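# Move ball to other post's cup, reseat frame

## Task

Carry the ball over to the cup on the opposite post, and return the frame to its original spot so it sits on its rests.

## Robot and tools

Robots and cameras: arm1, arm2 and arm3 are identical Kinova Gen3 arms. Each has seven joints, a right hand with index, middle and ring fingers plus a thumb (four hinges each, every hinge driven by its own motor, none coupled), and a wrist camera (arm1_cam_wrist, arm2_cam_wrist, arm3_cam_wrist). That camera sits on a mast on the palm side and looks toward the index knuckle at about 45 degrees. An open hand blocks part of its view. cam_high and cam_low are fixed in the room.

Frame: there is one scene frame in metres, with its origin on the floor and +z up. Each foot faces along its own +x. arm1 foot: x=+1.450 y=+0.000 z=+0.805, quat_wxyz=(+0.019, -0.002, +0.006, -1.000), so it faces roughly -x. arm2: x=-0.724 y=+1.256 z=+0.831, quat (+0.875, +0.002, +0.003, -0.485). arm3: x=-0.726 y=-1.257 z=+0.858, quat (+0.860, +0.002, +0.008, +0.510). A hand reaches about 1.05 m from the joint1 axis. Reference posture: joints 1, 3 and 5 at 0, joint 7 at 1.57 and fingers hanging down in front. In it the palm faces left and the thumb is on the side far from the foot.

move: optional keys arm1, arm2, arm3 and cameras. Each arm key takes an object with "joints" and, optionally, "min_time_s". "joints" maps joint names to ABSOLUTE targets. They are not offsets. An arm or joint you omit gets no new target, but it may still be driving toward an older one. Every motion in one call starts at the same moment. min_time_s (0.1 to 8 s) sets the shortest duration for that arm's motions; it never shortens a motion. A single action lasts at most 15 s.

Arm joints, in radians:
- joint1_rad (-6.283..6.283) spins the arm about its foot; positive is clockwise seen from above, and 0 points along the foot's +x.
- joint2_rad (-2.249..2.249) is the shoulder; 0 is upright and positive tips forward.
- joint3_rad (±6.283) twists the upper arm.
- joint4_rad (-2.579..2.579) is the elbow; 0 is straight.
- joint5_rad (±6.283) twists the forearm.
- joint6_rad (-2.099..2.099) is the wrist bend.
- joint7_rad (±6.283) rolls the hand; positive is counter-clockwise seen from behind the hand.
"done" means within 0.01. Targets ramp at no more than 1.39 rad/s (joints 1-4) or 1.22 rad/s (joints 5-7). An arm's joints start and finish together, so the hand may sweep a wide path.

Hand keys: hand_<finger>_mcp/_abd/_pip/_dip for index, middle and ring, and hand_thumb_cmc/_axl/_mcp/_ipl. Each is an absolute goal from -1 to 1, scaled linearly between that hinge's two stops. Straight values: finger mcp 0.75, abd 0.00, pip 0.58, dip 0.70; thumb cmc 0.71, axl 0.68, mcp 0.23, ipl 0.17. Moving a finger hinge toward -1 curls it toward the palm. abd toward -1 swings the finger away from the thumb. thumb_cmc toward -1 brings the thumb round in front of the palm. The hand point's axes: +z along the straight fingers, +y out of the palm face, +x across the palm away from the thumb. The palm face is at y=-0.062. The straight fingertips end about 0.12 m beyond the hand point.

Two hand settings apply to all sixteen motors. hand_current_limit (-1..1) caps current linearly from 0 to 550 mA; it starts at +0.4. hand_speed (-0.96..1) sets goal speed at (n+1)/2 of 8.5 rad/s; it starts at -0.6. A key you leave out keeps its goal, so a grip holds. Resending the currently reported position loosens a grip. A motor presses only while its goal lies beyond the contact surface.

wait: seconds (0 to 10), optional cameras. Nothing new is commanded. zoom_image: camera name and region [x0, y0, x1, y1] in pixels, origin at top-left, at most 504 by 504. It only works on a camera in the latest images. finished_scene: scene = the current scene's integer number. It cannot be undone, and the goal must hold without help.

cameras: a list of names, ["all"], or []. Omitted means all for an empty move and none otherwise. An unknown name or key invalidates the call. An out-of-range value is refused, and so are the later move/wait/finished_scene calls in the same reply.

Results:
- "pictures" lists the images in order; frames can lag the state a little.
- "move:" gives "done" per robot, or its worst status.
- joint_status words: done; off_target (came to rest short, may still push); time_out (holds where it stopped); not_followed (a safety check withheld the targets; the robot may retry them); limit_stop_at_motor_heat (resend the target).
- An arm left out of the call shows as "as last shown" and "not commanded".
- on_its_own reports motion you did not command.
- Joint velocities are in rad/s; "within noise" means still.
- Joint torques are in N m, positive toward larger angles.
- Flange force is an external force along the tool axes and carries some error.
- hand_state gives one word per motor: moving, goal, blocked (pressing short of its goal), overload (shut down).
- <motor>_current_ma is positive when pushing toward -1. hand_goal_* lines show the goals.

Hazards:
- Never drop anything, let it fall far, or push it off the work area or onto the floor.
- Arms do not stop on contact; they keep pushing.
- Hard contact between two robots ends the scene, including a hand closing on another robot's fingers. The separation check can react late, and it ignores fingers.
- A torque fault freezes that arm for 10 s. Causes: a joint sensor reaching its limit (104.5 N m for joints 1-4, 51.3 N m for joints 5-7, held loads included), or a joint straying more than 5 degrees from plan.
- A hand motor at 495 mA or more for 5 s cuts out for 10 s.
- Motors heat up when holding loads or stretched out. MOTOR HOT appears at 60 °C; at 75 °C the arm sinks and stops for 30-60 s.
- Loose objects may occasionally get a brief push.

Each tool is called after "Emit:" as a command line: name --argument value for each argument, lists and objects as JSON in quotes; but a table of rows of numbers goes row by row, as --pt "numbers of a row", without its own name.

## Session

Emit:
move

Scene clock: 0.00 s.
Joint torques (N m): no reading
Flange force (N): no reading
Joint velocities: within noise
arm1.joint_positions: joint1_rad=-0.340 joint2_rad=-0.377 joint3_rad=-0.109 joint4_rad=+1.457 joint5_rad=-0.024 joint6_rad=+2.002 joint7_rad=+1.879 hand_index_mcp=+0.753 hand_index_abd=+0.000 hand_index_pip=+0.577 hand_index_dip=+0.696 hand_middle_mcp=+0.753 hand_middle_abd=+0.000 hand_middle_pip=+0.577 hand_middle_dip=+0.696 hand_ring_mcp=+0.753 hand_ring_abd=+0.000 hand_ring_pip=+0.577 hand_ring_dip=+0.696 hand_thumb_cmc=+0.714 hand_thumb_axl=+0.677 hand_thumb_mcp=+0.226 hand_thumb_ipl=+0.168 hand_current_limit=+0.400 hand_speed=-0.600
arm1.joint_status: not commanded
arm1.hand_state: goal,goal,goal,goal,goal,goal,goal,goal,goal,goal,goal,goal,goal,goal,goal,goal
arm1.index_mcp_current_ma: 0
arm1.index_abd_current_ma: 0
arm1.index_pip_current_ma: 0
arm1.index_dip_current_ma: 0
arm1.middle_mcp_current_ma: 0
arm1.middle_abd_current_ma: 0
arm1.middle_pip_current_ma: 0
arm1.middle_dip_current_ma: 0
arm1.ring_mcp_current_ma: 0
arm1.ring_abd_current_ma: 0
arm1.ring_pip_current_ma: 0
arm1.ring_dip_current_ma: 0
arm1.thumb_cmc_current_ma: 0
arm1.thumb_axl_current_ma: 0
arm1.thumb_mcp_current_ma: 0
arm1.thumb_ipl_current_ma: 0
arm1.hand_goal_index_mcp: 0.754
arm1.hand_goal_index_abd: 0.000
arm1.hand_goal_index_pip: 0.576
arm1.hand_goal_index_dip: 0.696
arm1.hand_goal_middle_mcp: 0.754
arm1.hand_goal_middle_abd: 0.000
arm1.hand_goal_middle_pip: 0.576
arm1.hand_goal_middle_dip: 0.696
arm1.hand_goal_ring_mcp: 0.754
arm1.hand_goal_ring_abd: 0.000
arm1.hand_goal_ring_pip: 0.576
arm1.hand_goal_ring_dip: 0.696
arm1.hand_goal_thumb_cmc: 0.714
arm1.hand_goal_thumb_axl: 0.678
arm1.hand_goal_thumb_mcp: 0.226
arm1.hand_goal_thumb_ipl: 0.168
arm1.hand: x=+1.3685 y=-0.1384 z=+1.3249 quat_wxyz=(-0.013, +0.921, +0.389, -0.029) (m; scene frame)
arm2.joint_positions: joint1_rad=+0.276 joint2_rad=-0.410 joint3_rad=-0.062 joint4_rad=+1.491 joint5_rad=-0.046 joint6_rad=+1.998 joint7_rad=+1.705 hand_index_mcp=+0.753 hand_index_abd=+0.000 hand_index_pip=+0.577 hand_index_dip=+0.696 hand_middle_mcp=+0.753 hand_middle_abd=+0.000 hand_middle_pip=+0.577 hand_middle_dip=+0.696 hand_ring_mcp=+0.753 hand_ring_abd=+0.000 hand_ring_pip=+0.577 hand_ring_dip=+0.696 hand_thumb_cmc=+0.714 hand_thumb_axl=+0.677 hand_thumb_mcp=+0.226 hand_thumb_ipl=+0.168 hand_current_limit=+0.400 hand_speed=-0.600
arm2.joint_status: not commanded
arm2.hand_state: goal,goal,goal,goal,goal,goal,goal,goal,goal,goal,goal,goal,goal,goal,goal,goal
arm2.index_mcp_current_ma: 0
arm2.index_abd_current_ma: 0
arm2.index_pip_current_ma: 0
arm2.index_dip_current_ma: 0
arm2.middle_mcp_current_ma: 0
arm2.middle_abd_current_ma: 0
arm2.middle_pip_current_ma: 0
arm2.middle_dip_current_ma: 0
arm2.ring_mcp_current_ma: 0
arm2.ring_abd_current_ma: 0
arm2.ring_pip_current_ma: 0
arm2.ring_dip_current_ma: 0
arm2.thumb_cmc_current_ma: 0
arm2.thumb_axl_current_ma: 0
arm2.thumb_mcp_current_ma: 0
arm2.thumb_ipl_current_ma: 0
arm2.hand_goal_index_mcp: 0.754
arm2.hand_goal_index_abd: 0.000
arm2.hand_goal_index_pip: 0.576
arm2.hand_goal_index_dip: 0.696
arm2.hand_goal_middle_mcp: 0.754
arm2.hand_goal_middle_abd: 0.000
arm2.hand_goal_middle_pip: 0.576
arm2.hand_goal_middle_dip: 0.696
arm2.hand_goal_ring_mcp: 0.754
arm2.hand_goal_ring_abd: 0.000
arm2.hand_goal_ring_pip: 0.576
arm2.hand_goal_ring_dip: 0.696
arm2.hand_goal_thumb_cmc: 0.714
arm2.hand_goal_thumb_axl: 0.678
arm2.hand_goal_thumb_mcp: 0.226
arm2.hand_goal_thumb_ipl: 0.168
arm2.hand: x=-0.5993 y=+1.1500 z=+1.3495 quat_wxyz=(+0.025, +0.512, +0.858, -0.011) (m; scene frame)
arm3.joint_positions: joint1_rad=-0.433 joint2_rad=-0.486 joint3_rad=-0.097 joint4_rad=+1.471 joint5_rad=+0.001 joint6_rad=+2.069 joint7_rad=+1.682 hand_index_mcp=+0.753 hand_index_abd=+0.000 hand_index_pip=+0.577 hand_index_dip=+0.696 hand_middle_mcp=+0.753 hand_middle_abd=+0.000 hand_middle_pip=+0.577 hand_middle_dip=+0.696 hand_ring_mcp=+0.753 hand_ring_abd=+0.000 hand_ring_pip=+0.577 hand_ring_dip=+0.696 hand_thumb_cmc=+0.714 hand_thumb_axl=+0.677 hand_thumb_mcp=+0.226 hand_thumb_ipl=+0.168 hand_current_limit=+0.400 hand_speed=-0.600
arm3.joint_status: not commanded
arm3.hand_state: goal,goal,goal,goal,goal,goal,goal,goal,goal,goal,goal,goal,goal,goal,goal,goal
arm3.index_mcp_current_ma: 0
arm3.index_abd_current_ma: 0
arm3.index_pip_current_ma: 0
arm3.index_dip_current_ma: 0
arm3.middle_mcp_current_ma: 0
arm3.middle_abd_current_ma: 0
arm3.middle_pip_current_ma: 0
arm3.middle_dip_current_ma: 0
arm3.ring_mcp_current_ma: 0
arm3.ring_abd_current_ma: 0
arm3.ring_pip_current_ma: 0
arm3.ring_dip_current_ma: 0
arm3.thumb_cmc_current_ma: 0
arm3.thumb_axl_current_ma: 0
arm3.thumb_mcp_current_ma: 0
arm3.thumb_ipl_current_ma: 0
arm3.hand_goal_index_mcp: 0.754
arm3.hand_goal_index_abd: 0.000
arm3.hand_goal_index_pip: 0.576
arm3.hand_goal_index_dip: 0.696
arm3.hand_goal_middle_mcp: 0.754
arm3.hand_goal_middle_abd: 0.000
arm3.hand_goal_middle_pip: 0.576
arm3.hand_goal_middle_dip: 0.696
arm3.hand_goal_ring_mcp: 0.754
arm3.hand_goal_ring_abd: 0.000
arm3.hand_goal_ring_pip: 0.576
arm3.hand_goal_ring_dip: 0.696
arm3.hand_goal_thumb_cmc: 0.714
arm3.hand_goal_thumb_axl: 0.678
arm3.hand_goal_thumb_mcp: 0.226
arm3.hand_goal_thumb_ipl: 0.168
arm3.hand: x=-0.7934 y=-1.1514 z=+1.3857 quat_wxyz=(+0.040, -0.751, +0.659, +0.016) (m; scene frame)
pictures: arm1_cam_wrist, arm2_cam_wrist, arm3_cam_wrist, cam_high, cam_low
Images, in order (width x height): arm1_cam_wrist 672x504, arm2_cam_wrist 672x504, arm3_cam_wrist 672x504, cam_high 896x504, cam_low 896x504.

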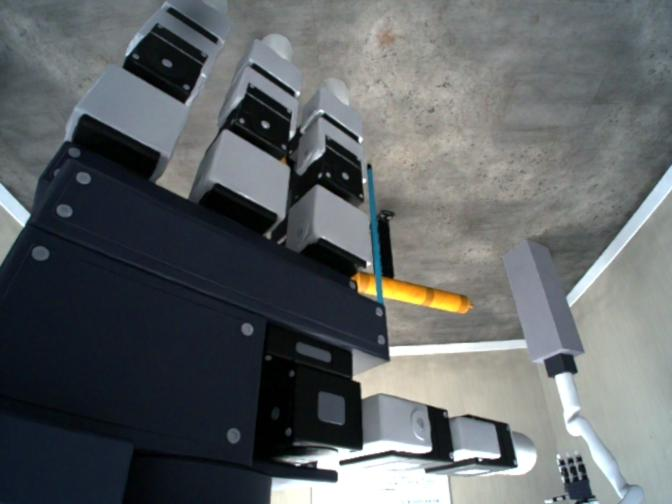

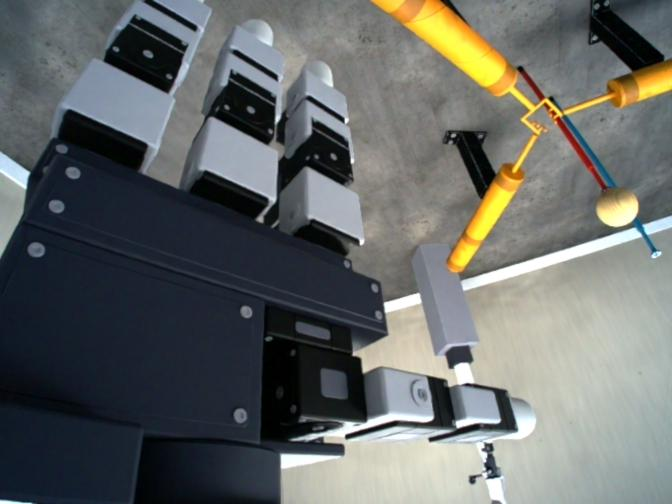

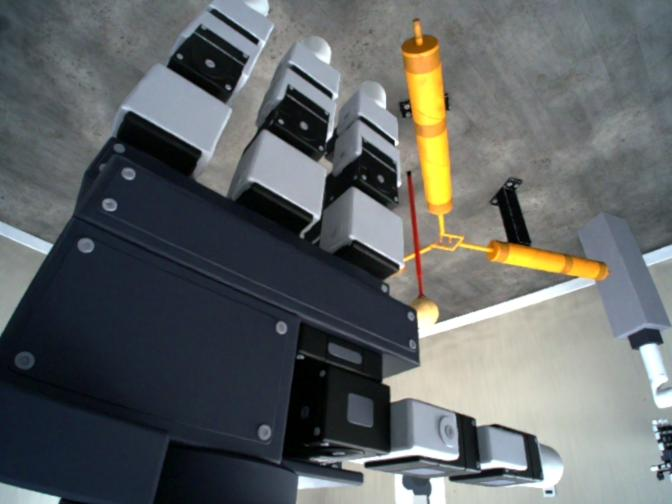

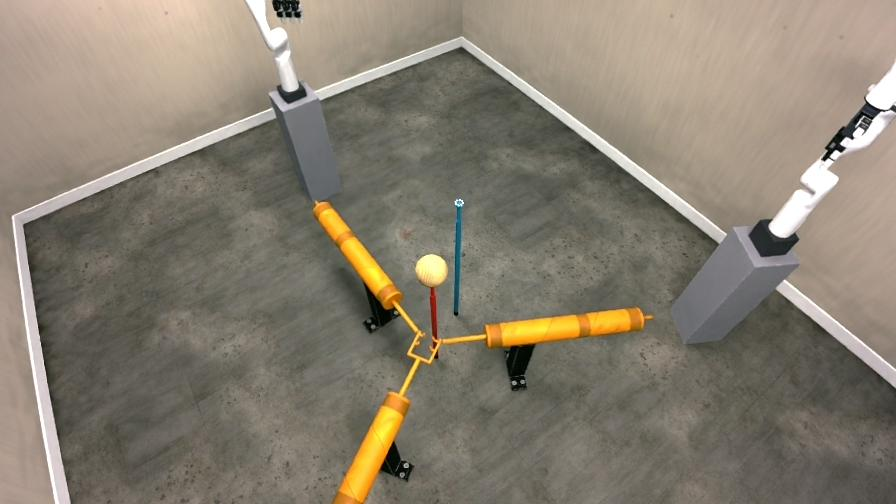

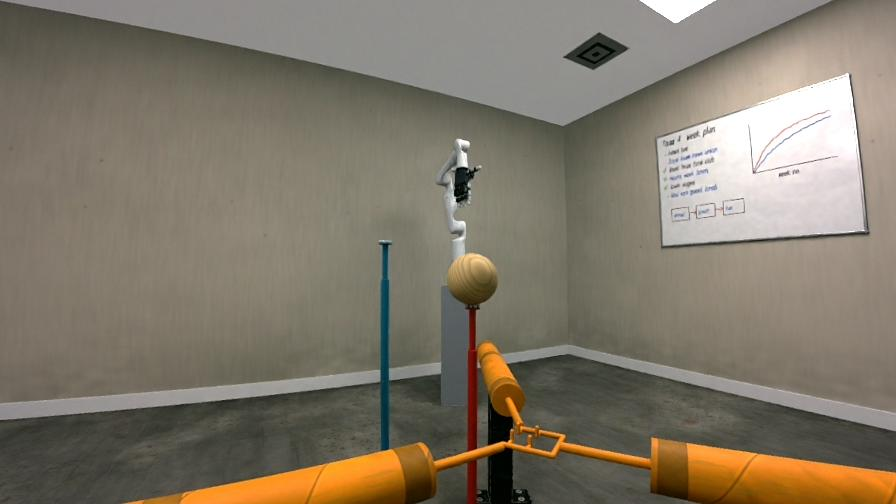

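Emit:
zoom_image --camera "cam_high" --region '[340, 230, 540, 430]'

Emit:
zoom_image --camera "cam_low" --region '[360, 230, 660, 504]'

Emit:
zoom_image --camera "arm2_cam_wrist" --region '[440, 40, 672, 270]'

Emit:
zoom_image --camera "arm3_cam_wrist" --region '[380, 160, 540, 340]'

Scaled by 2.520 from the camera's 896x504 image, which has a finer 1280x720 frame.

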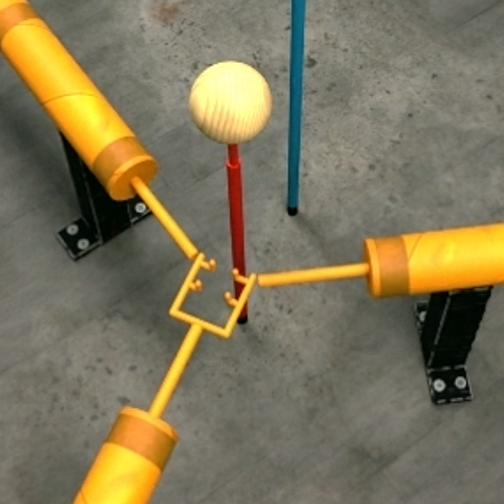

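Scaled by 1.680 from the camera's 896x504 image, which has a finer 1280x720 frame.

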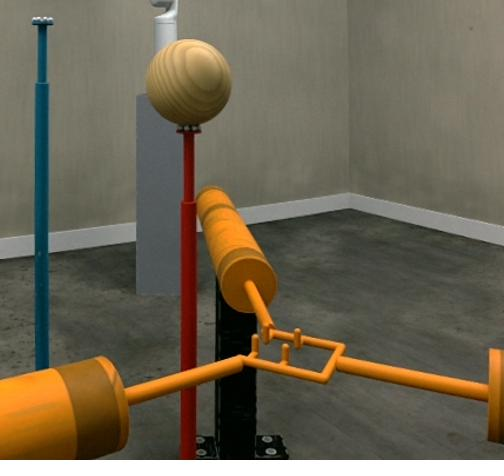

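Scaled by 2.172 from the camera's 672x504 image, which has a finer 960x720 frame.

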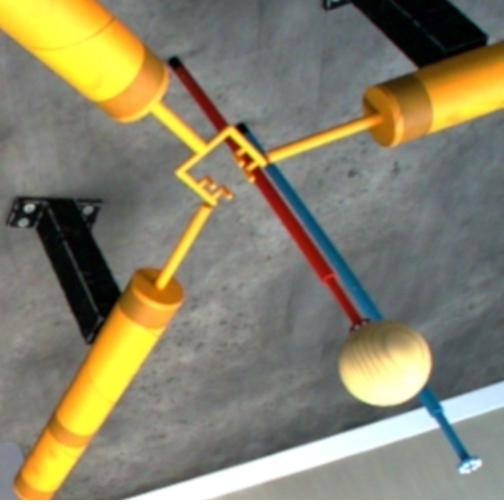

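Scaled by 2.800 from the camera's 672x504 image, which has a finer 960x720 frame.

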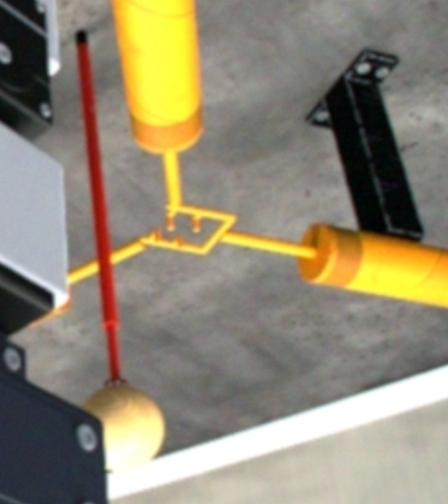

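Emit:
zoom_image --camera "cam_high" --region '[230, 0, 390, 220]'

Emit:
zoom_image --camera "cam_high" --region '[640, 50, 896, 370]'

Emit:
zoom_image --camera "cam_low" --region '[360, 120, 560, 320]'

Emit:
zoom_image --camera "cam_high" --region '[300, 180, 700, 504]'

Scaled by 2.291 from the camera's 896x504 image, which has a finer 1280x720 frame.

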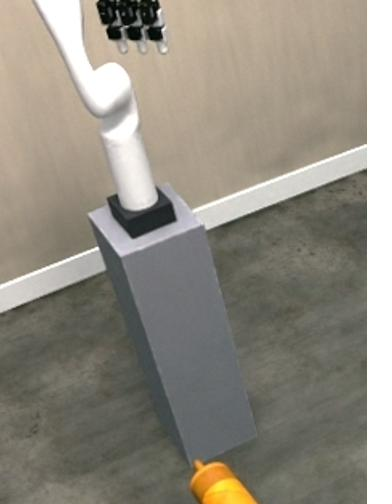

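Scaled by 1.575 from the camera's 896x504 image, which has a finer 1280x720 frame.

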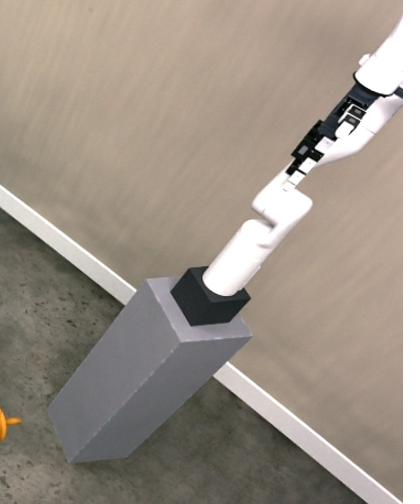

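Scaled by 2.520 from the camera's 896x504 image, which has a finer 1280x720 frame.

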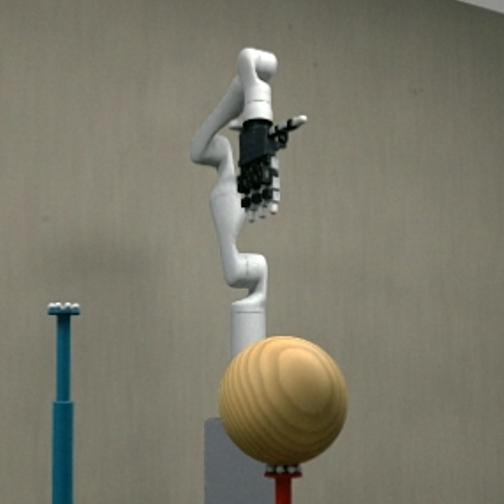

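Scaled by 1.260 from the camera's 896x504 image, which has a finer 1280x720 frame.

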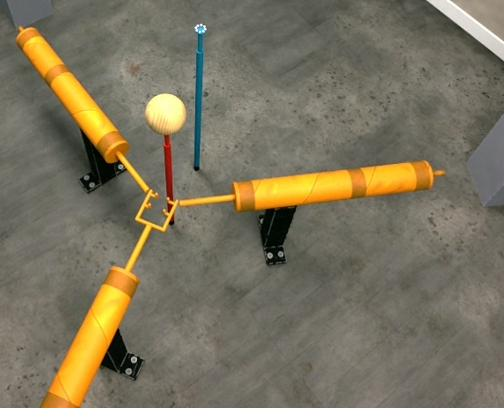

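Emit:
move --arm1 '{"joints":{"joint1_rad":0.038,"joint2_rad":0.33,"joint3_rad":0,"joint4_rad":1.182,"joint5_rad":0,"joint6_rad":1.63,"joint7_rad":1.571}}' --arm2 '{"joints":{"joint1_rad":0.036,"joint2_rad":0.33,"joint3_rad":0,"joint4_rad":1.182,"joint5_rad":0,"joint6_rad":1.63,"joint7_rad":1.571}}' --arm3 '{"joints":{"joint1_rad":0.023,"joint2_rad":0.33,"joint3_rad":0,"joint4_rad":1.182,"joint5_rad":0,"joint6_rad":1.63,"joint7_rad":1.571}}' --cameras '["all"]'

Scene clock: 126.17 s.
Joint torques (N m): arm1=[1.93 -15.24 1.11 -6.48 0.51 0.29 0.22] | arm2=[-0.12 -14.38 -0.07 -7.33 -0.15 0.04 -0.1] | arm3=[-0.9 -14.25 -1.64 -7.43 0.24 -0.17 -0.03]
Flange force (N): arm1=[-8.3 3.8 -6.0] | arm2=[-2.6 -0.8 -3.7] | arm3=[-2.1 -2.5 -3.9]
move: arm1 done; arm2 done; arm3 done
Joint velocities: within noise
arm1.joint_positions: joint1_rad=+0.038 joint2_rad=+0.330 joint3_rad=+0.000 joint4_rad=+1.182 joint5_rad=+0.000 joint6_rad=+1.630 joint7_rad=+1.571 hand_index_mcp=+0.753 hand_index_abd=+0.000 hand_index_pip=+0.577 hand_index_dip=+0.696 hand_middle_mcp=+0.753 hand_middle_abd=+0.000 hand_middle_pip=+0.577 hand_middle_dip=+0.696 hand_ring_mcp=+0.753 hand_ring_abd=+0.000 hand_ring_pip=+0.577 hand_ring_dip=+0.696 hand_thumb_cmc=+0.714 hand_thumb_axl=+0.677 hand_thumb_mcp=+0.224 hand_thumb_ipl=+0.168 hand_current_limit=+0.400 hand_speed=-0.600
arm1.joint_status: all done
arm1.hand_state: goal,goal,goal,goal,goal,goal,goal,goal,goal,goal,goal,goal,goal,goal,goal,goal
arm1.index_mcp_current_ma: -2
arm1.index_abd_current_ma: 0
arm1.index_pip_current_ma: 2
arm1.index_dip_current_ma: 0
arm1.middle_mcp_current_ma: -2
arm1.middle_abd_current_ma: 0
arm1.middle_pip_current_ma: 2
arm1.middle_dip_current_ma: 0
arm1.ring_mcp_current_ma: -2
arm1.ring_abd_current_ma: 0
arm1.ring_pip_current_ma: 2
arm1.ring_dip_current_ma: 0
arm1.thumb_cmc_current_ma: 1
arm1.thumb_axl_current_ma: -2
arm1.thumb_mcp_current_ma: -9
arm1.thumb_ipl_current_ma: -1
arm1.hand_goal_index_mcp: 0.754
arm1.hand_goal_index_abd: 0.000
arm1.hand_goal_index_pip: 0.576
arm1.hand_goal_index_dip: 0.696
arm1.hand_goal_middle_mcp: 0.754
arm1.hand_goal_middle_abd: 0.000
arm1.hand_goal_middle_pip: 0.576
arm1.hand_goal_middle_dip: 0.696
arm1.hand_goal_ring_mcp: 0.754
arm1.hand_goal_ring_abd: 0.000
arm1.hand_goal_ring_pip: 0.576
arm1.hand_goal_ring_dip: 0.696
arm1.hand_goal_thumb_cmc: 0.714
arm1.hand_goal_thumb_axl: 0.678
arm1.hand_goal_thumb_mcp: 0.226
arm1.hand_goal_thumb_ipl: 0.168
arm1.hand: x=+0.9782 y=-0.0648 z=+1.2058 quat_wxyz=(-0.006, +1.000, +0.000, -0.002) (m; scene frame)
arm2.joint_positions: joint1_rad=+0.036 joint2_rad=+0.330 joint3_rad=+0.000 joint4_rad=+1.182 joint5_rad=+0.000 joint6_rad=+1.630 joint7_rad=+1.571 hand_index_mcp=+0.753 hand_index_abd=+0.000 hand_index_pip=+0.577 hand_index_dip=+0.696 hand_middle_mcp=+0.753 hand_middle_abd=+0.000 hand_middle_pip=+0.577 hand_middle_dip=+0.696 hand_ring_mcp=+0.753 hand_ring_abd=+0.000 hand_ring_pip=+0.577 hand_ring_dip=+0.696 hand_thumb_cmc=+0.714 hand_thumb_axl=+0.677 hand_thumb_mcp=+0.224 hand_thumb_ipl=+0.168 hand_current_limit=+0.400 hand_speed=-0.600
arm2.joint_status: all done
arm2.hand_state: goal,goal,goal,goal,goal,goal,goal,goal,goal,goal,goal,goal,goal,goal,goal,goal
arm2.index_mcp_current_ma: -3
arm2.index_abd_current_ma: 0
arm2.index_pip_current_ma: 3
arm2.index_dip_current_ma: 0
arm2.middle_mcp_current_ma: -3
arm2.middle_abd_current_ma: 0
arm2.middle_pip_current_ma: 3
arm2.middle_dip_current_ma: 0
arm2.ring_mcp_current_ma: -3
arm2.ring_abd_current_ma: 0
arm2.ring_pip_current_ma: 3
arm2.ring_dip_current_ma: 0
arm2.thumb_cmc_current_ma: 1
arm2.thumb_axl_current_ma: -3
arm2.thumb_mcp_current_ma: -10
arm2.thumb_ipl_current_ma: -1
arm2.hand_goal_index_mcp: 0.754
arm2.hand_goal_index_abd: 0.000
arm2.hand_goal_index_pip: 0.576
arm2.hand_goal_index_dip: 0.696
arm2.hand_goal_middle_mcp: 0.754
arm2.hand_goal_middle_abd: 0.000
arm2.hand_goal_middle_pip: 0.576
arm2.hand_goal_middle_dip: 0.696
arm2.hand_goal_ring_mcp: 0.754
arm2.hand_goal_ring_abd: 0.000
arm2.hand_goal_ring_pip: 0.576
arm2.hand_goal_ring_dip: 0.696
arm2.hand_goal_thumb_cmc: 0.714
arm2.hand_goal_thumb_axl: 0.678
arm2.hand_goal_thumb_mcp: 0.226
arm2.hand_goal_thumb_ipl: 0.168
arm2.hand: x=-0.4339 y=+0.8733 z=+1.2271 quat_wxyz=(-0.004, +0.500, +0.866, +0.002) (m; scene frame)
arm3.joint_positions: joint1_rad=+0.023 joint2_rad=+0.330 joint3_rad=+0.000 joint4_rad=+1.182 joint5_rad=+0.000 joint6_rad=+1.630 joint7_rad=+1.571 hand_index_mcp=+0.753 hand_index_abd=+0.000 hand_index_pip=+0.577 hand_index_dip=+0.696 hand_middle_mcp=+0.753 hand_middle_abd=+0.000 hand_middle_pip=+0.577 hand_middle_dip=+0.696 hand_ring_mcp=+0.753 hand_ring_abd=+0.000 hand_ring_pip=+0.577 hand_ring_dip=+0.696 hand_thumb_cmc=+0.714 hand_thumb_axl=+0.677 hand_thumb_mcp=+0.224 hand_thumb_ipl=+0.168 hand_current_limit=+0.400 hand_speed=-0.600
arm3.joint_status: all done
arm3.hand_state: goal,goal,goal,goal,goal,goal,goal,goal,goal,goal,goal,goal,goal,goal,goal,goal
arm3.index_mcp_current_ma: 0
arm3.index_abd_current_ma: 0
arm3.index_pip_current_ma: 0
arm3.index_dip_current_ma: 0
arm3.middle_mcp_current_ma: 0
arm3.middle_abd_current_ma: 0
arm3.middle_pip_current_ma: 0
arm3.middle_dip_current_ma: 0
arm3.ring_mcp_current_ma: 0
arm3.ring_abd_current_ma: 0
arm3.ring_pip_current_ma: 0
arm3.ring_dip_current_ma: 0
arm3.thumb_cmc_current_ma: 0
arm3.thumb_axl_current_ma: 0
arm3.thumb_mcp_current_ma: -1
arm3.thumb_ipl_current_ma: 0
arm3.hand_goal_index_mcp: 0.754
arm3.hand_goal_index_abd: 0.000
arm3.hand_goal_index_pip: 0.576
arm3.hand_goal_index_dip: 0.696
arm3.hand_goal_middle_mcp: 0.754
arm3.hand_goal_middle_abd: 0.000
arm3.hand_goal_middle_pip: 0.576
arm3.hand_goal_middle_dip: 0.696
arm3.hand_goal_ring_mcp: 0.754
arm3.hand_goal_ring_abd: 0.000
arm3.hand_goal_ring_pip: 0.576
arm3.hand_goal_ring_dip: 0.696
arm3.hand_goal_thumb_cmc: 0.714
arm3.hand_goal_thumb_axl: 0.678
arm3.hand_goal_thumb_mcp: 0.226
arm3.hand_goal_thumb_ipl: 0.168
arm3.hand: x=-0.5361 y=-0.8154 z=+1.2526 quat_wxyz=(-0.008, -0.500, +0.866, +0.002) (m; scene frame)
pictures: arm1_cam_wrist, arm2_cam_wrist, arm3_cam_wrist, cam_high, cam_low
Images, in order (width x height): arm1_cam_wrist 672x504, arm2_cam_wrist 672x504, arm3_cam_wrist 672x504, cam_high 896x504, cam_low 896x504.

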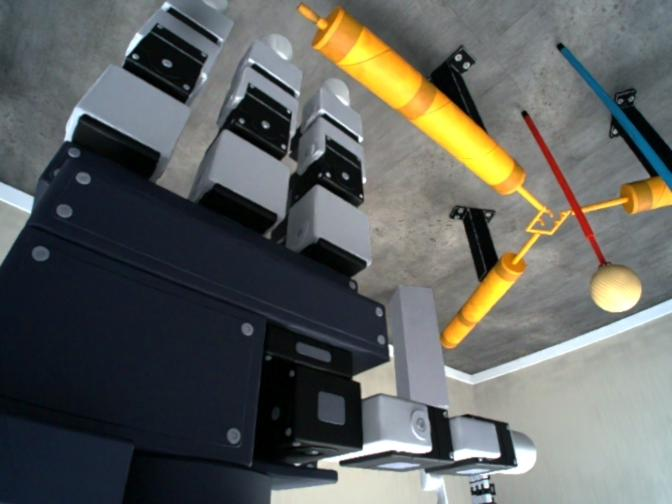

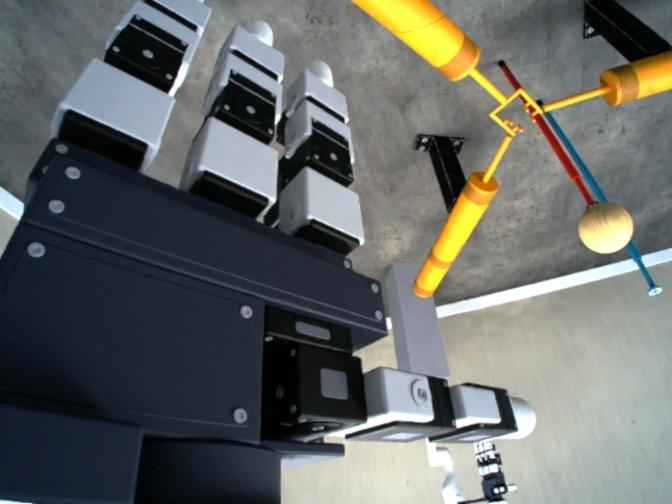

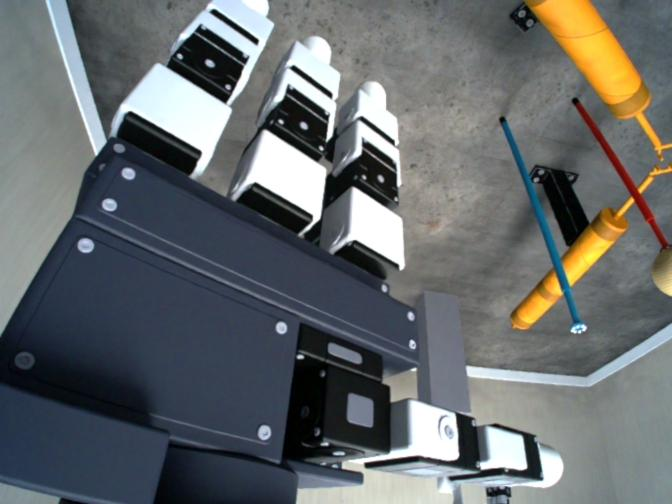

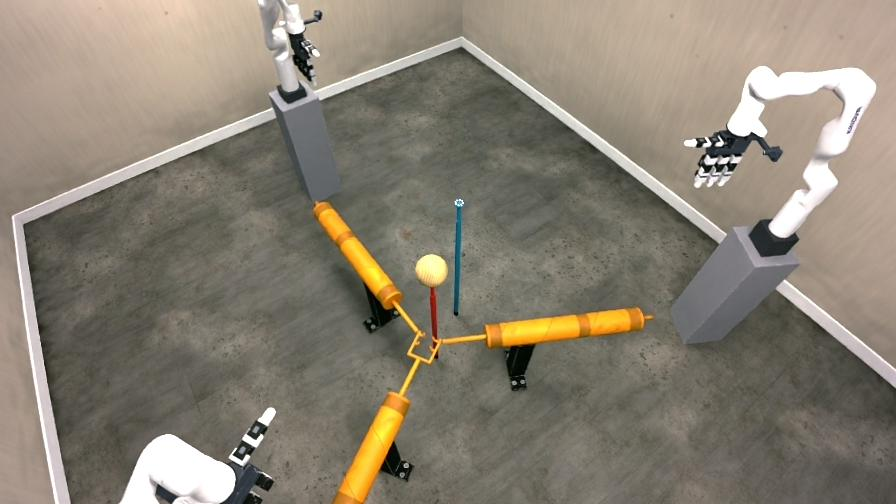

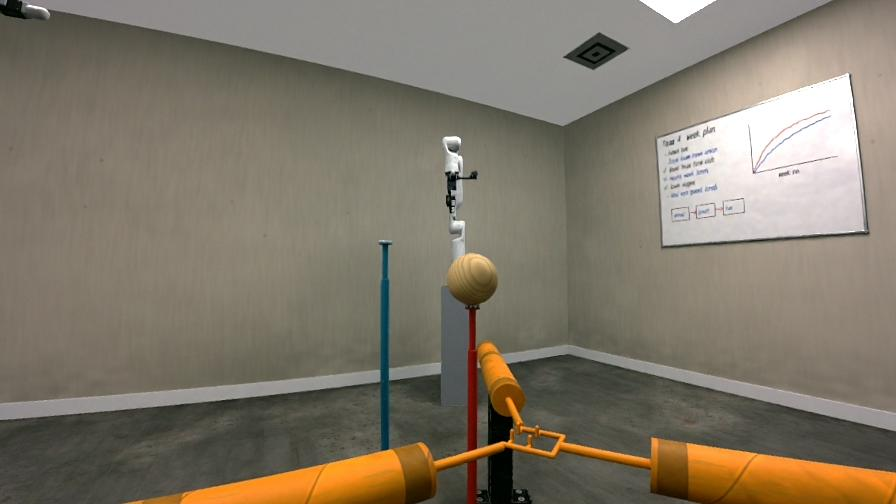

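Emit:
zoom_image --camera "cam_high" --region '[240, 0, 360, 120]'

Emit:
zoom_image --camera "cam_high" --region '[670, 50, 890, 270]'

Emit:
zoom_image --camera "cam_high" --region '[110, 384, 290, 504]'

Emit:
zoom_image --camera "cam_high" --region '[300, 190, 500, 330]'

Emit:
zoom_image --camera "cam_high" --region '[330, 290, 530, 504]'

Emit:
zoom_image --camera "cam_high" --region '[470, 280, 670, 400]'

Emit:
zoom_image --camera "cam_low" --region '[420, 120, 500, 300]'

Emit:
zoom_image --camera "cam_low" --region '[360, 320, 700, 504]'

Scaled by 4.200 from the camera's 896x504 image, which has a finer 1280x720 frame.

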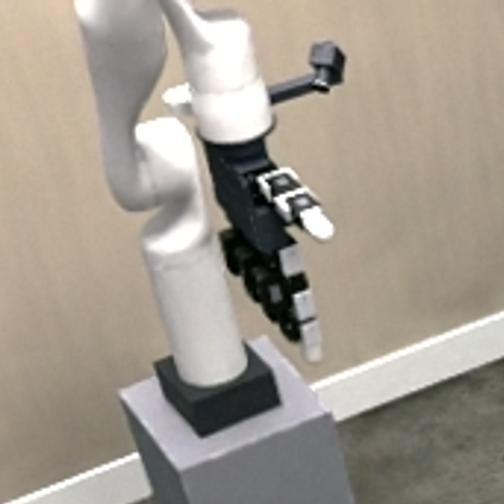

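Scaled by 2.291 from the camera's 896x504 image, which has a finer 1280x720 frame.

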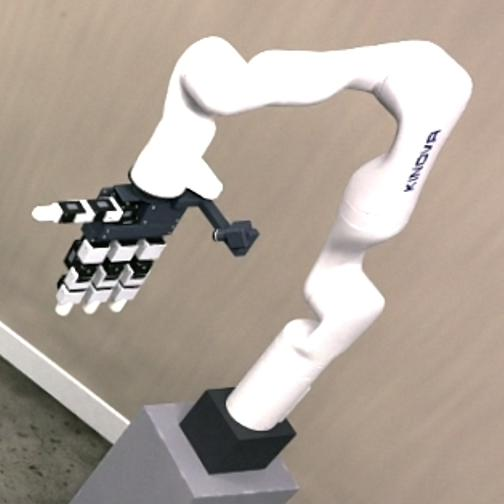

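Scaled by 2.800 from the camera's 896x504 image, which has a finer 1280x720 frame.

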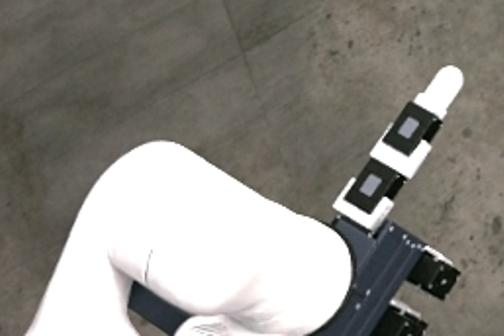

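Scaled by 2.520 from the camera's 896x504 image, which has a finer 1280x720 frame.

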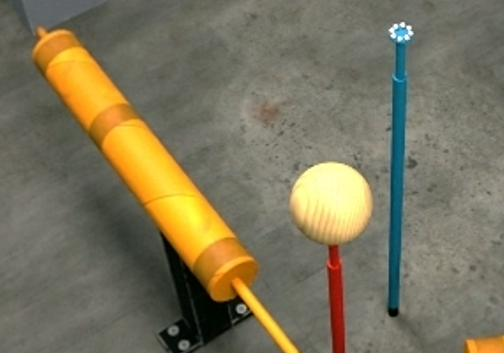

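Scaled by 2.355 from the camera's 896x504 image, which has a finer 1280x720 frame.

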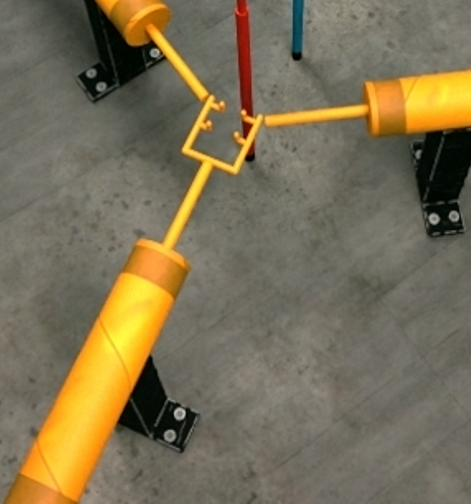

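Scaled by 2.520 from the camera's 896x504 image, which has a finer 1280x720 frame.

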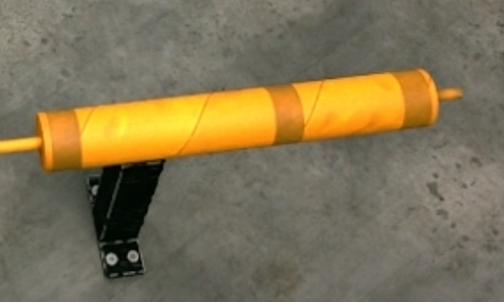

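Scaled by 2.800 from the camera's 896x504 image, which has a finer 1280x720 frame.

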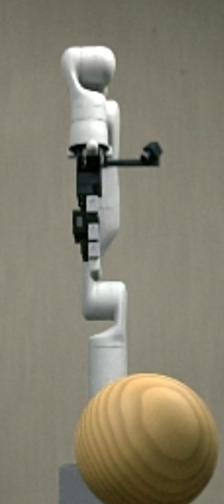

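Scaled by 1.482 from the camera's 896x504 image, which has a finer 1280x720 frame.

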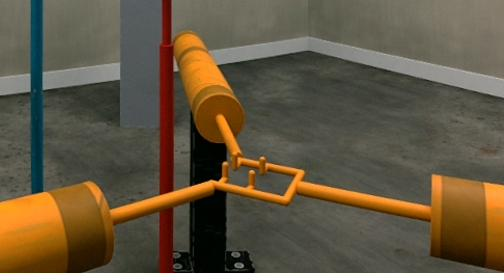

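Emit:
zoom_image --camera "arm1_cam_wrist" --region '[360, 260, 560, 504]'

Emit:
zoom_image --camera "arm2_cam_wrist" --region '[360, 240, 560, 504]'

Emit:
zoom_image --camera "arm1_cam_wrist" --region '[400, 0, 672, 330]'

Emit:
zoom_image --camera "arm2_cam_wrist" --region '[400, 0, 672, 330]'

Emit:
zoom_image --camera "arm3_cam_wrist" --region '[400, 0, 672, 340]'

Scaled by 2.066 from the camera's 672x504 image, which has a finer 960x720 frame.

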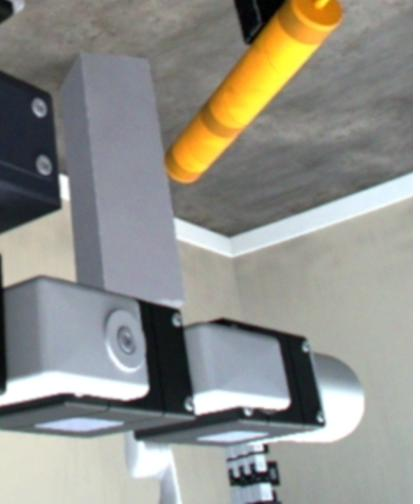

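Scaled by 1.909 from the camera's 672x504 image, which has a finer 960x720 frame.

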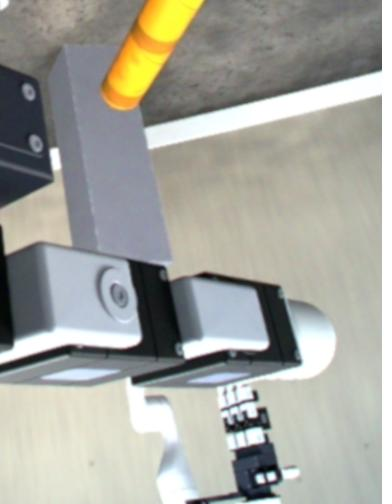

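Scaled by 1.527 from the camera's 672x504 image, which has a finer 960x720 frame.

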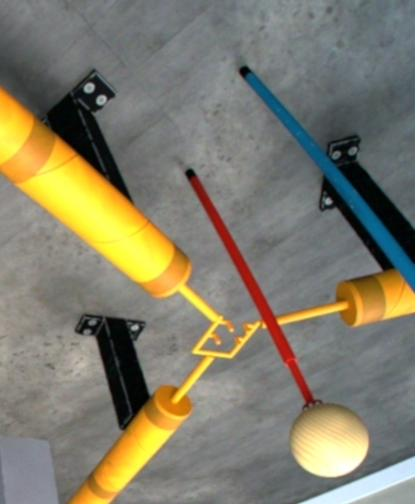

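Scaled by 1.527 from the camera's 672x504 image, which has a finer 960x720 frame.

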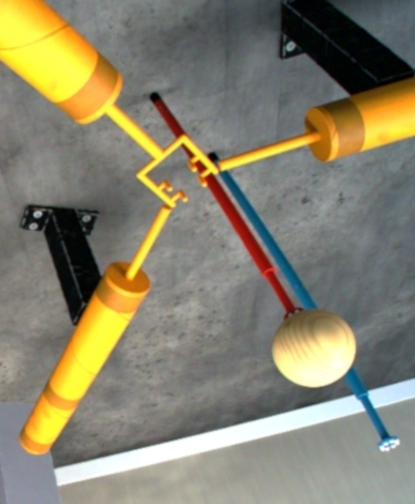

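Scaled by 1.482 from the camera's 672x504 image, which has a finer 960x720 frame.

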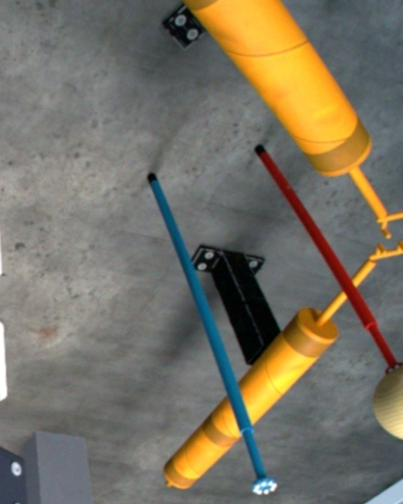

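Emit:
move --arm1 '{"joints":{"joint1_rad":-0.069,"joint2_rad":1.328,"joint3_rad":0,"joint4_rad":0.946,"joint5_rad":1.4455,"joint6_rad":0.353,"joint7_rad":3.32}}' --arm2 '{"joints":{"joint1_rad":-0.384,"joint2_rad":1.242,"joint3_rad":0,"joint4_rad":2.01,"joint5_rad":-0.191,"joint6_rad":-0.847,"joint7_rad":4.4445}}' --arm3 '{"joints":{"joint1_rad":0.16,"joint2_rad":1.327,"joint3_rad":0,"joint4_rad":1.057,"joint5_rad":-1.272,"joint6_rad":0.379,"joint7_rad":2.872}}' --cameras '["cam_high","cam_low","arm1_cam_wrist"]'

Scene clock: 568.07 s.
Joint torques (N m): arm1=[2.04 -28.25 2.5 -6.5 1.35 0.73 0.27] | arm2=[-0.16 -19.07 0.67 0.24 -0.19 -1.91 -0.09] | arm3=[-0.96 -25.64 -2.42 -6.46 -0.35 0.13 -0.09]
Flange force (N): arm1=no reading | arm2=[2.3 -0.3 2.8] | arm3=[-7.8 -3.3 3.0]
move: arm1 done; arm2 done; arm3 done
Joint velocities: within noise
arm1.joint_positions: joint1_rad=-0.069 joint2_rad=+1.328 joint3_rad=+0.000 joint4_rad=+0.946 joint5_rad=+1.445 joint6_rad=+0.353 joint7_rad=+3.320 hand_index_mcp=+0.754 hand_index_abd=+0.000 hand_index_pip=+0.577 hand_index_dip=+0.696 hand_middle_mcp=+0.754 hand_middle_abd=+0.000 hand_middle_pip=+0.577 hand_middle_dip=+0.696 hand_ring_mcp=+0.754 hand_ring_abd=+0.000 hand_ring_pip=+0.577 hand_ring_dip=+0.696 hand_thumb_cmc=+0.714 hand_thumb_axl=+0.677 hand_thumb_mcp=+0.224 hand_thumb_ipl=+0.168 hand_current_limit=+0.400 hand_speed=-0.600
arm1.joint_status: all done
arm1.hand_state: goal,goal,goal,goal,goal,goal,goal,goal,goal,goal,goal,goal,goal,goal,goal,goal
arm1.index_mcp_current_ma: 0
arm1.index_abd_current_ma: 1
arm1.index_pip_current_ma: 2
arm1.index_dip_current_ma: 0
arm1.middle_mcp_current_ma: 0
arm1.middle_abd_current_ma: 1
arm1.middle_pip_current_ma: 2
arm1.middle_dip_current_ma: 0
arm1.ring_mcp_current_ma: 0
arm1.ring_abd_current_ma: 1
arm1.ring_pip_current_ma: 2
arm1.ring_dip_current_ma: 0
arm1.thumb_cmc_current_ma: -1
arm1.thumb_axl_current_ma: -2
arm1.thumb_mcp_current_ma: -9
arm1.thumb_ipl_current_ma: -1
arm1.hand_goal_index_mcp: 0.754
arm1.hand_goal_index_abd: 0.000
arm1.hand_goal_index_pip: 0.576
arm1.hand_goal_index_dip: 0.696
arm1.hand_goal_middle_mcp: 0.754
arm1.hand_goal_middle_abd: 0.000
arm1.hand_goal_middle_pip: 0.576
arm1.hand_goal_middle_dip: 0.696
arm1.hand_goal_ring_mcp: 0.754
arm1.hand_goal_ring_abd: 0.000
arm1.hand_goal_ring_pip: 0.576
arm1.hand_goal_ring_dip: 0.696
arm1.hand_goal_thumb_cmc: 0.714
arm1.hand_goal_thumb_axl: 0.678
arm1.hand_goal_thumb_mcp: 0.226
arm1.hand_goal_thumb_ipl: 0.168
arm1.hand: x=+0.6106 y=+0.1198 z=+0.8057 quat_wxyz=(-0.400, -0.001, +0.904, +0.153) (m; scene frame)
arm2.joint_positions: joint1_rad=-0.384 joint2_rad=+1.242 joint3_rad=+0.000 joint4_rad=+2.010 joint5_rad=-0.191 joint6_rad=-0.847 joint7_rad=+4.444 hand_index_mcp=+0.751 hand_index_abd=+0.000 hand_index_pip=+0.577 hand_index_dip=+0.696 hand_middle_mcp=+0.751 hand_middle_abd=+0.000 hand_middle_pip=+0.577 hand_middle_dip=+0.696 hand_ring_mcp=+0.751 hand_ring_abd=+0.000 hand_ring_pip=+0.577 hand_ring_dip=+0.696 hand_thumb_cmc=+0.712 hand_thumb_axl=+0.677 hand_thumb_mcp=+0.224 hand_thumb_ipl=+0.168 hand_current_limit=+0.400 hand_speed=-0.600
arm2.joint_status: all done
arm2.hand_state: goal,goal,goal,goal,goal,goal,goal,goal,goal,goal,goal,goal,goal,goal,goal,goal
arm2.index_mcp_current_ma: -13
arm2.index_abd_current_ma: 0
arm2.index_pip_current_ma: 3
arm2.index_dip_current_ma: 0
arm2.middle_mcp_current_ma: -11
arm2.middle_abd_current_ma: 0
arm2.middle_pip_current_ma: 3
arm2.middle_dip_current_ma: 0
arm2.ring_mcp_current_ma: -10
arm2.ring_abd_current_ma: 0
arm2.ring_pip_current_ma: 3
arm2.ring_dip_current_ma: 0
arm2.thumb_cmc_current_ma: -5
arm2.thumb_axl_current_ma: -3
arm2.thumb_mcp_current_ma: -10
arm2.thumb_ipl_current_ma: -1
arm2.hand_goal_index_mcp: 0.754
arm2.hand_goal_index_abd: 0.000
arm2.hand_goal_index_pip: 0.576
arm2.hand_goal_index_dip: 0.696
arm2.hand_goal_middle_mcp: 0.754
arm2.hand_goal_middle_abd: 0.000
arm2.hand_goal_middle_pip: 0.576
arm2.hand_goal_middle_dip: 0.696
arm2.hand_goal_ring_mcp: 0.754
arm2.hand_goal_ring_abd: 0.000
arm2.hand_goal_ring_pip: 0.576
arm2.hand_goal_ring_dip: 0.696
arm2.hand_goal_thumb_cmc: 0.714
arm2.hand_goal_thumb_axl: 0.678
arm2.hand_goal_thumb_mcp: 0.226
arm2.hand_goal_thumb_ipl: 0.168
arm2.hand: x=-0.3878 y=+0.8429 z=+0.6839 quat_wxyz=(-0.106, -0.801, +0.480, -0.341) (m; scene frame)
arm3.joint_positions: joint1_rad=+0.160 joint2_rad=+1.327 joint3_rad=+0.000 joint4_rad=+1.057 joint5_rad=-1.272 joint6_rad=+0.379 joint7_rad=+2.872 hand_index_mcp=+0.754 hand_index_abd=+0.000 hand_index_pip=+0.577 hand_index_dip=+0.696 hand_middle_mcp=+0.754 hand_middle_abd=+0.000 hand_middle_pip=+0.577 hand_middle_dip=+0.696 hand_ring_mcp=+0.754 hand_ring_abd=+0.000 hand_ring_pip=+0.577 hand_ring_dip=+0.696 hand_thumb_cmc=+0.715 hand_thumb_axl=+0.677 hand_thumb_mcp=+0.224 hand_thumb_ipl=+0.168 hand_current_limit=+0.400 hand_speed=-0.600
arm3.joint_status: all done
arm3.hand_state: goal,goal,goal,goal,goal,goal,goal,goal,goal,goal,goal,goal,goal,goal,goal,goal
arm3.index_mcp_current_ma: 0
arm3.index_abd_current_ma: 0
arm3.index_pip_current_ma: 0
arm3.index_dip_current_ma: 0
arm3.middle_mcp_current_ma: 0
arm3.middle_abd_current_ma: 0
arm3.middle_pip_current_ma: 0
arm3.middle_dip_current_ma: 0
arm3.ring_mcp_current_ma: 0
arm3.ring_abd_current_ma: 0
arm3.ring_pip_current_ma: 0
arm3.ring_dip_current_ma: 0
arm3.thumb_cmc_current_ma: 0
arm3.thumb_axl_current_ma: 0
arm3.thumb_mcp_current_ma: -1
arm3.thumb_ipl_current_ma: 0
arm3.hand_goal_index_mcp: 0.754
arm3.hand_goal_index_abd: 0.000
arm3.hand_goal_index_pip: 0.576
arm3.hand_goal_index_dip: 0.696
arm3.hand_goal_middle_mcp: 0.754
arm3.hand_goal_middle_abd: 0.000
arm3.hand_goal_middle_pip: 0.576
arm3.hand_goal_middle_dip: 0.696
arm3.hand_goal_ring_mcp: 0.754
arm3.hand_goal_ring_abd: 0.000
arm3.hand_goal_ring_pip: 0.576
arm3.hand_goal_ring_dip: 0.696
arm3.hand_goal_thumb_cmc: 0.714
arm3.hand_goal_thumb_axl: 0.678
arm3.hand_goal_thumb_mcp: 0.226
arm3.hand_goal_thumb_ipl: 0.168
arm3.hand: x=-0.3709 y=-0.5341 z=+0.8160 quat_wxyz=(+0.203, -0.480, +0.804, +0.286) (m; scene frame)
pictures: arm1_cam_wrist, cam_high, cam_low
Images, in order (width x height): arm1_cam_wrist 672x504, cam_high 896x504, cam_low 896x504.

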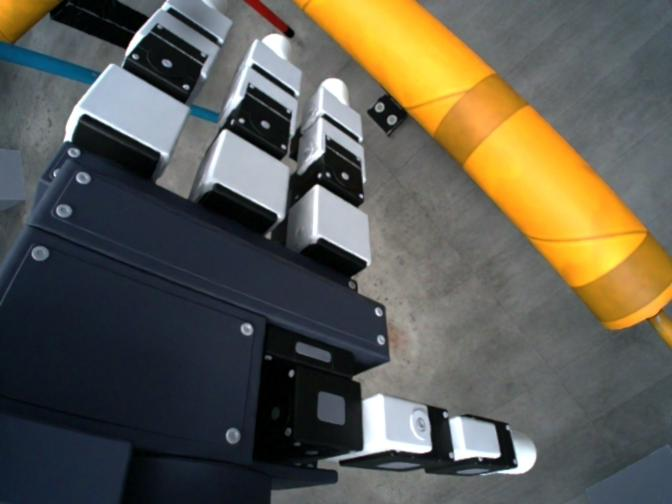

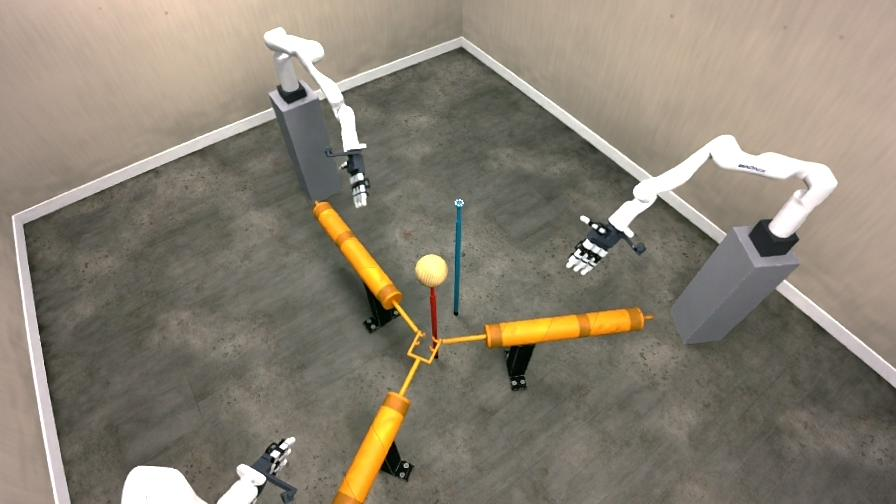

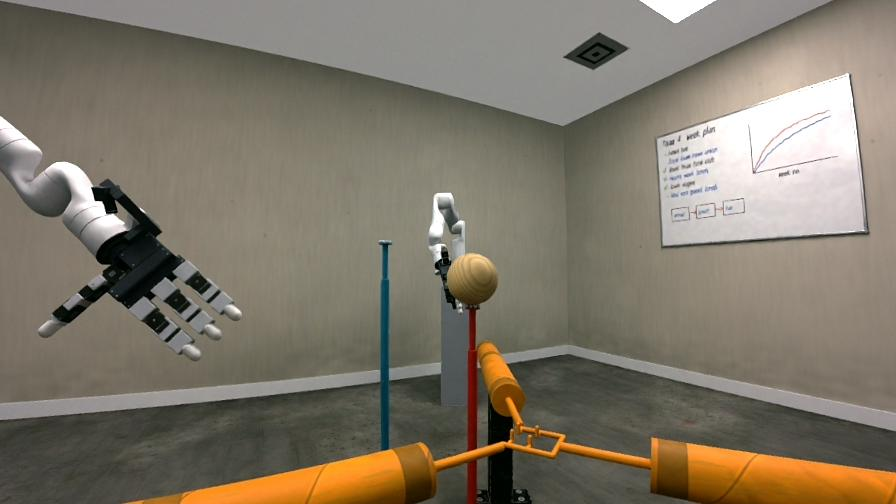

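Emit:
zoom_image --camera "cam_high" --region '[310, 130, 400, 220]'

Emit:
zoom_image --camera "cam_high" --region '[560, 200, 660, 290]'

Emit:
zoom_image --camera "cam_high" --region '[220, 420, 310, 504]'

Emit:
zoom_image --camera "cam_low" --region '[0, 160, 260, 380]'

Emit:
zoom_image --camera "cam_low" --region '[420, 180, 500, 320]'

Scaled by 5.600 from the camera's 896x504 image, which has a finer 1280x720 frame.

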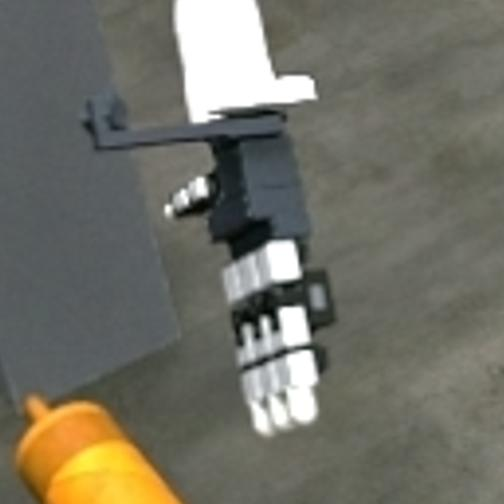

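Scaled by 5.040 from the camera's 896x504 image, which has a finer 1280x720 frame.

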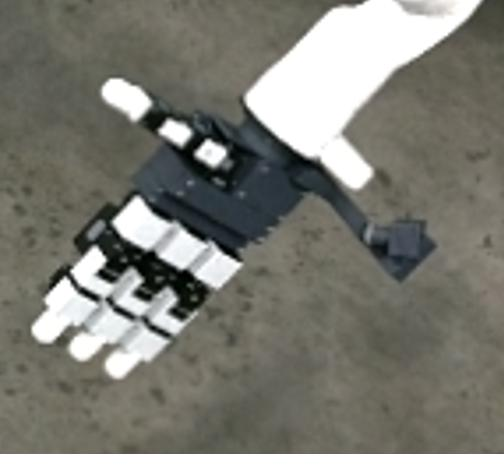

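Scaled by 5.600 from the camera's 896x504 image, which has a finer 1280x720 frame.

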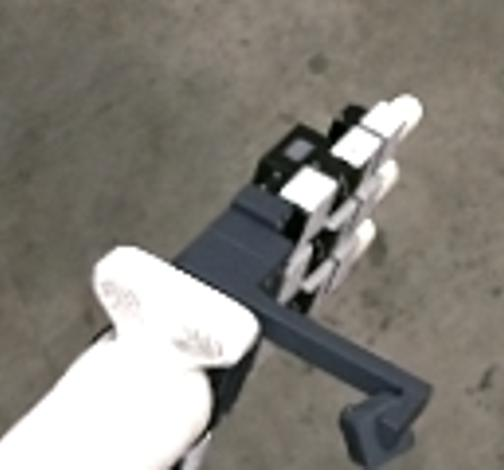

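Scaled by 1.938 from the camera's 896x504 image, which has a finer 1280x720 frame.

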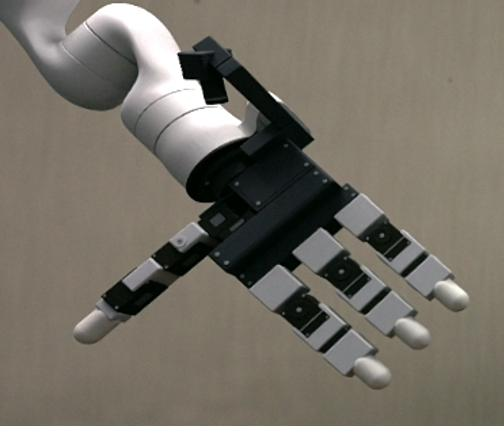

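Scaled by 3.600 from the camera's 896x504 image, which has a finer 1280x720 frame.

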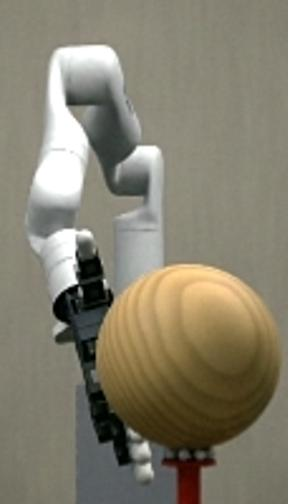

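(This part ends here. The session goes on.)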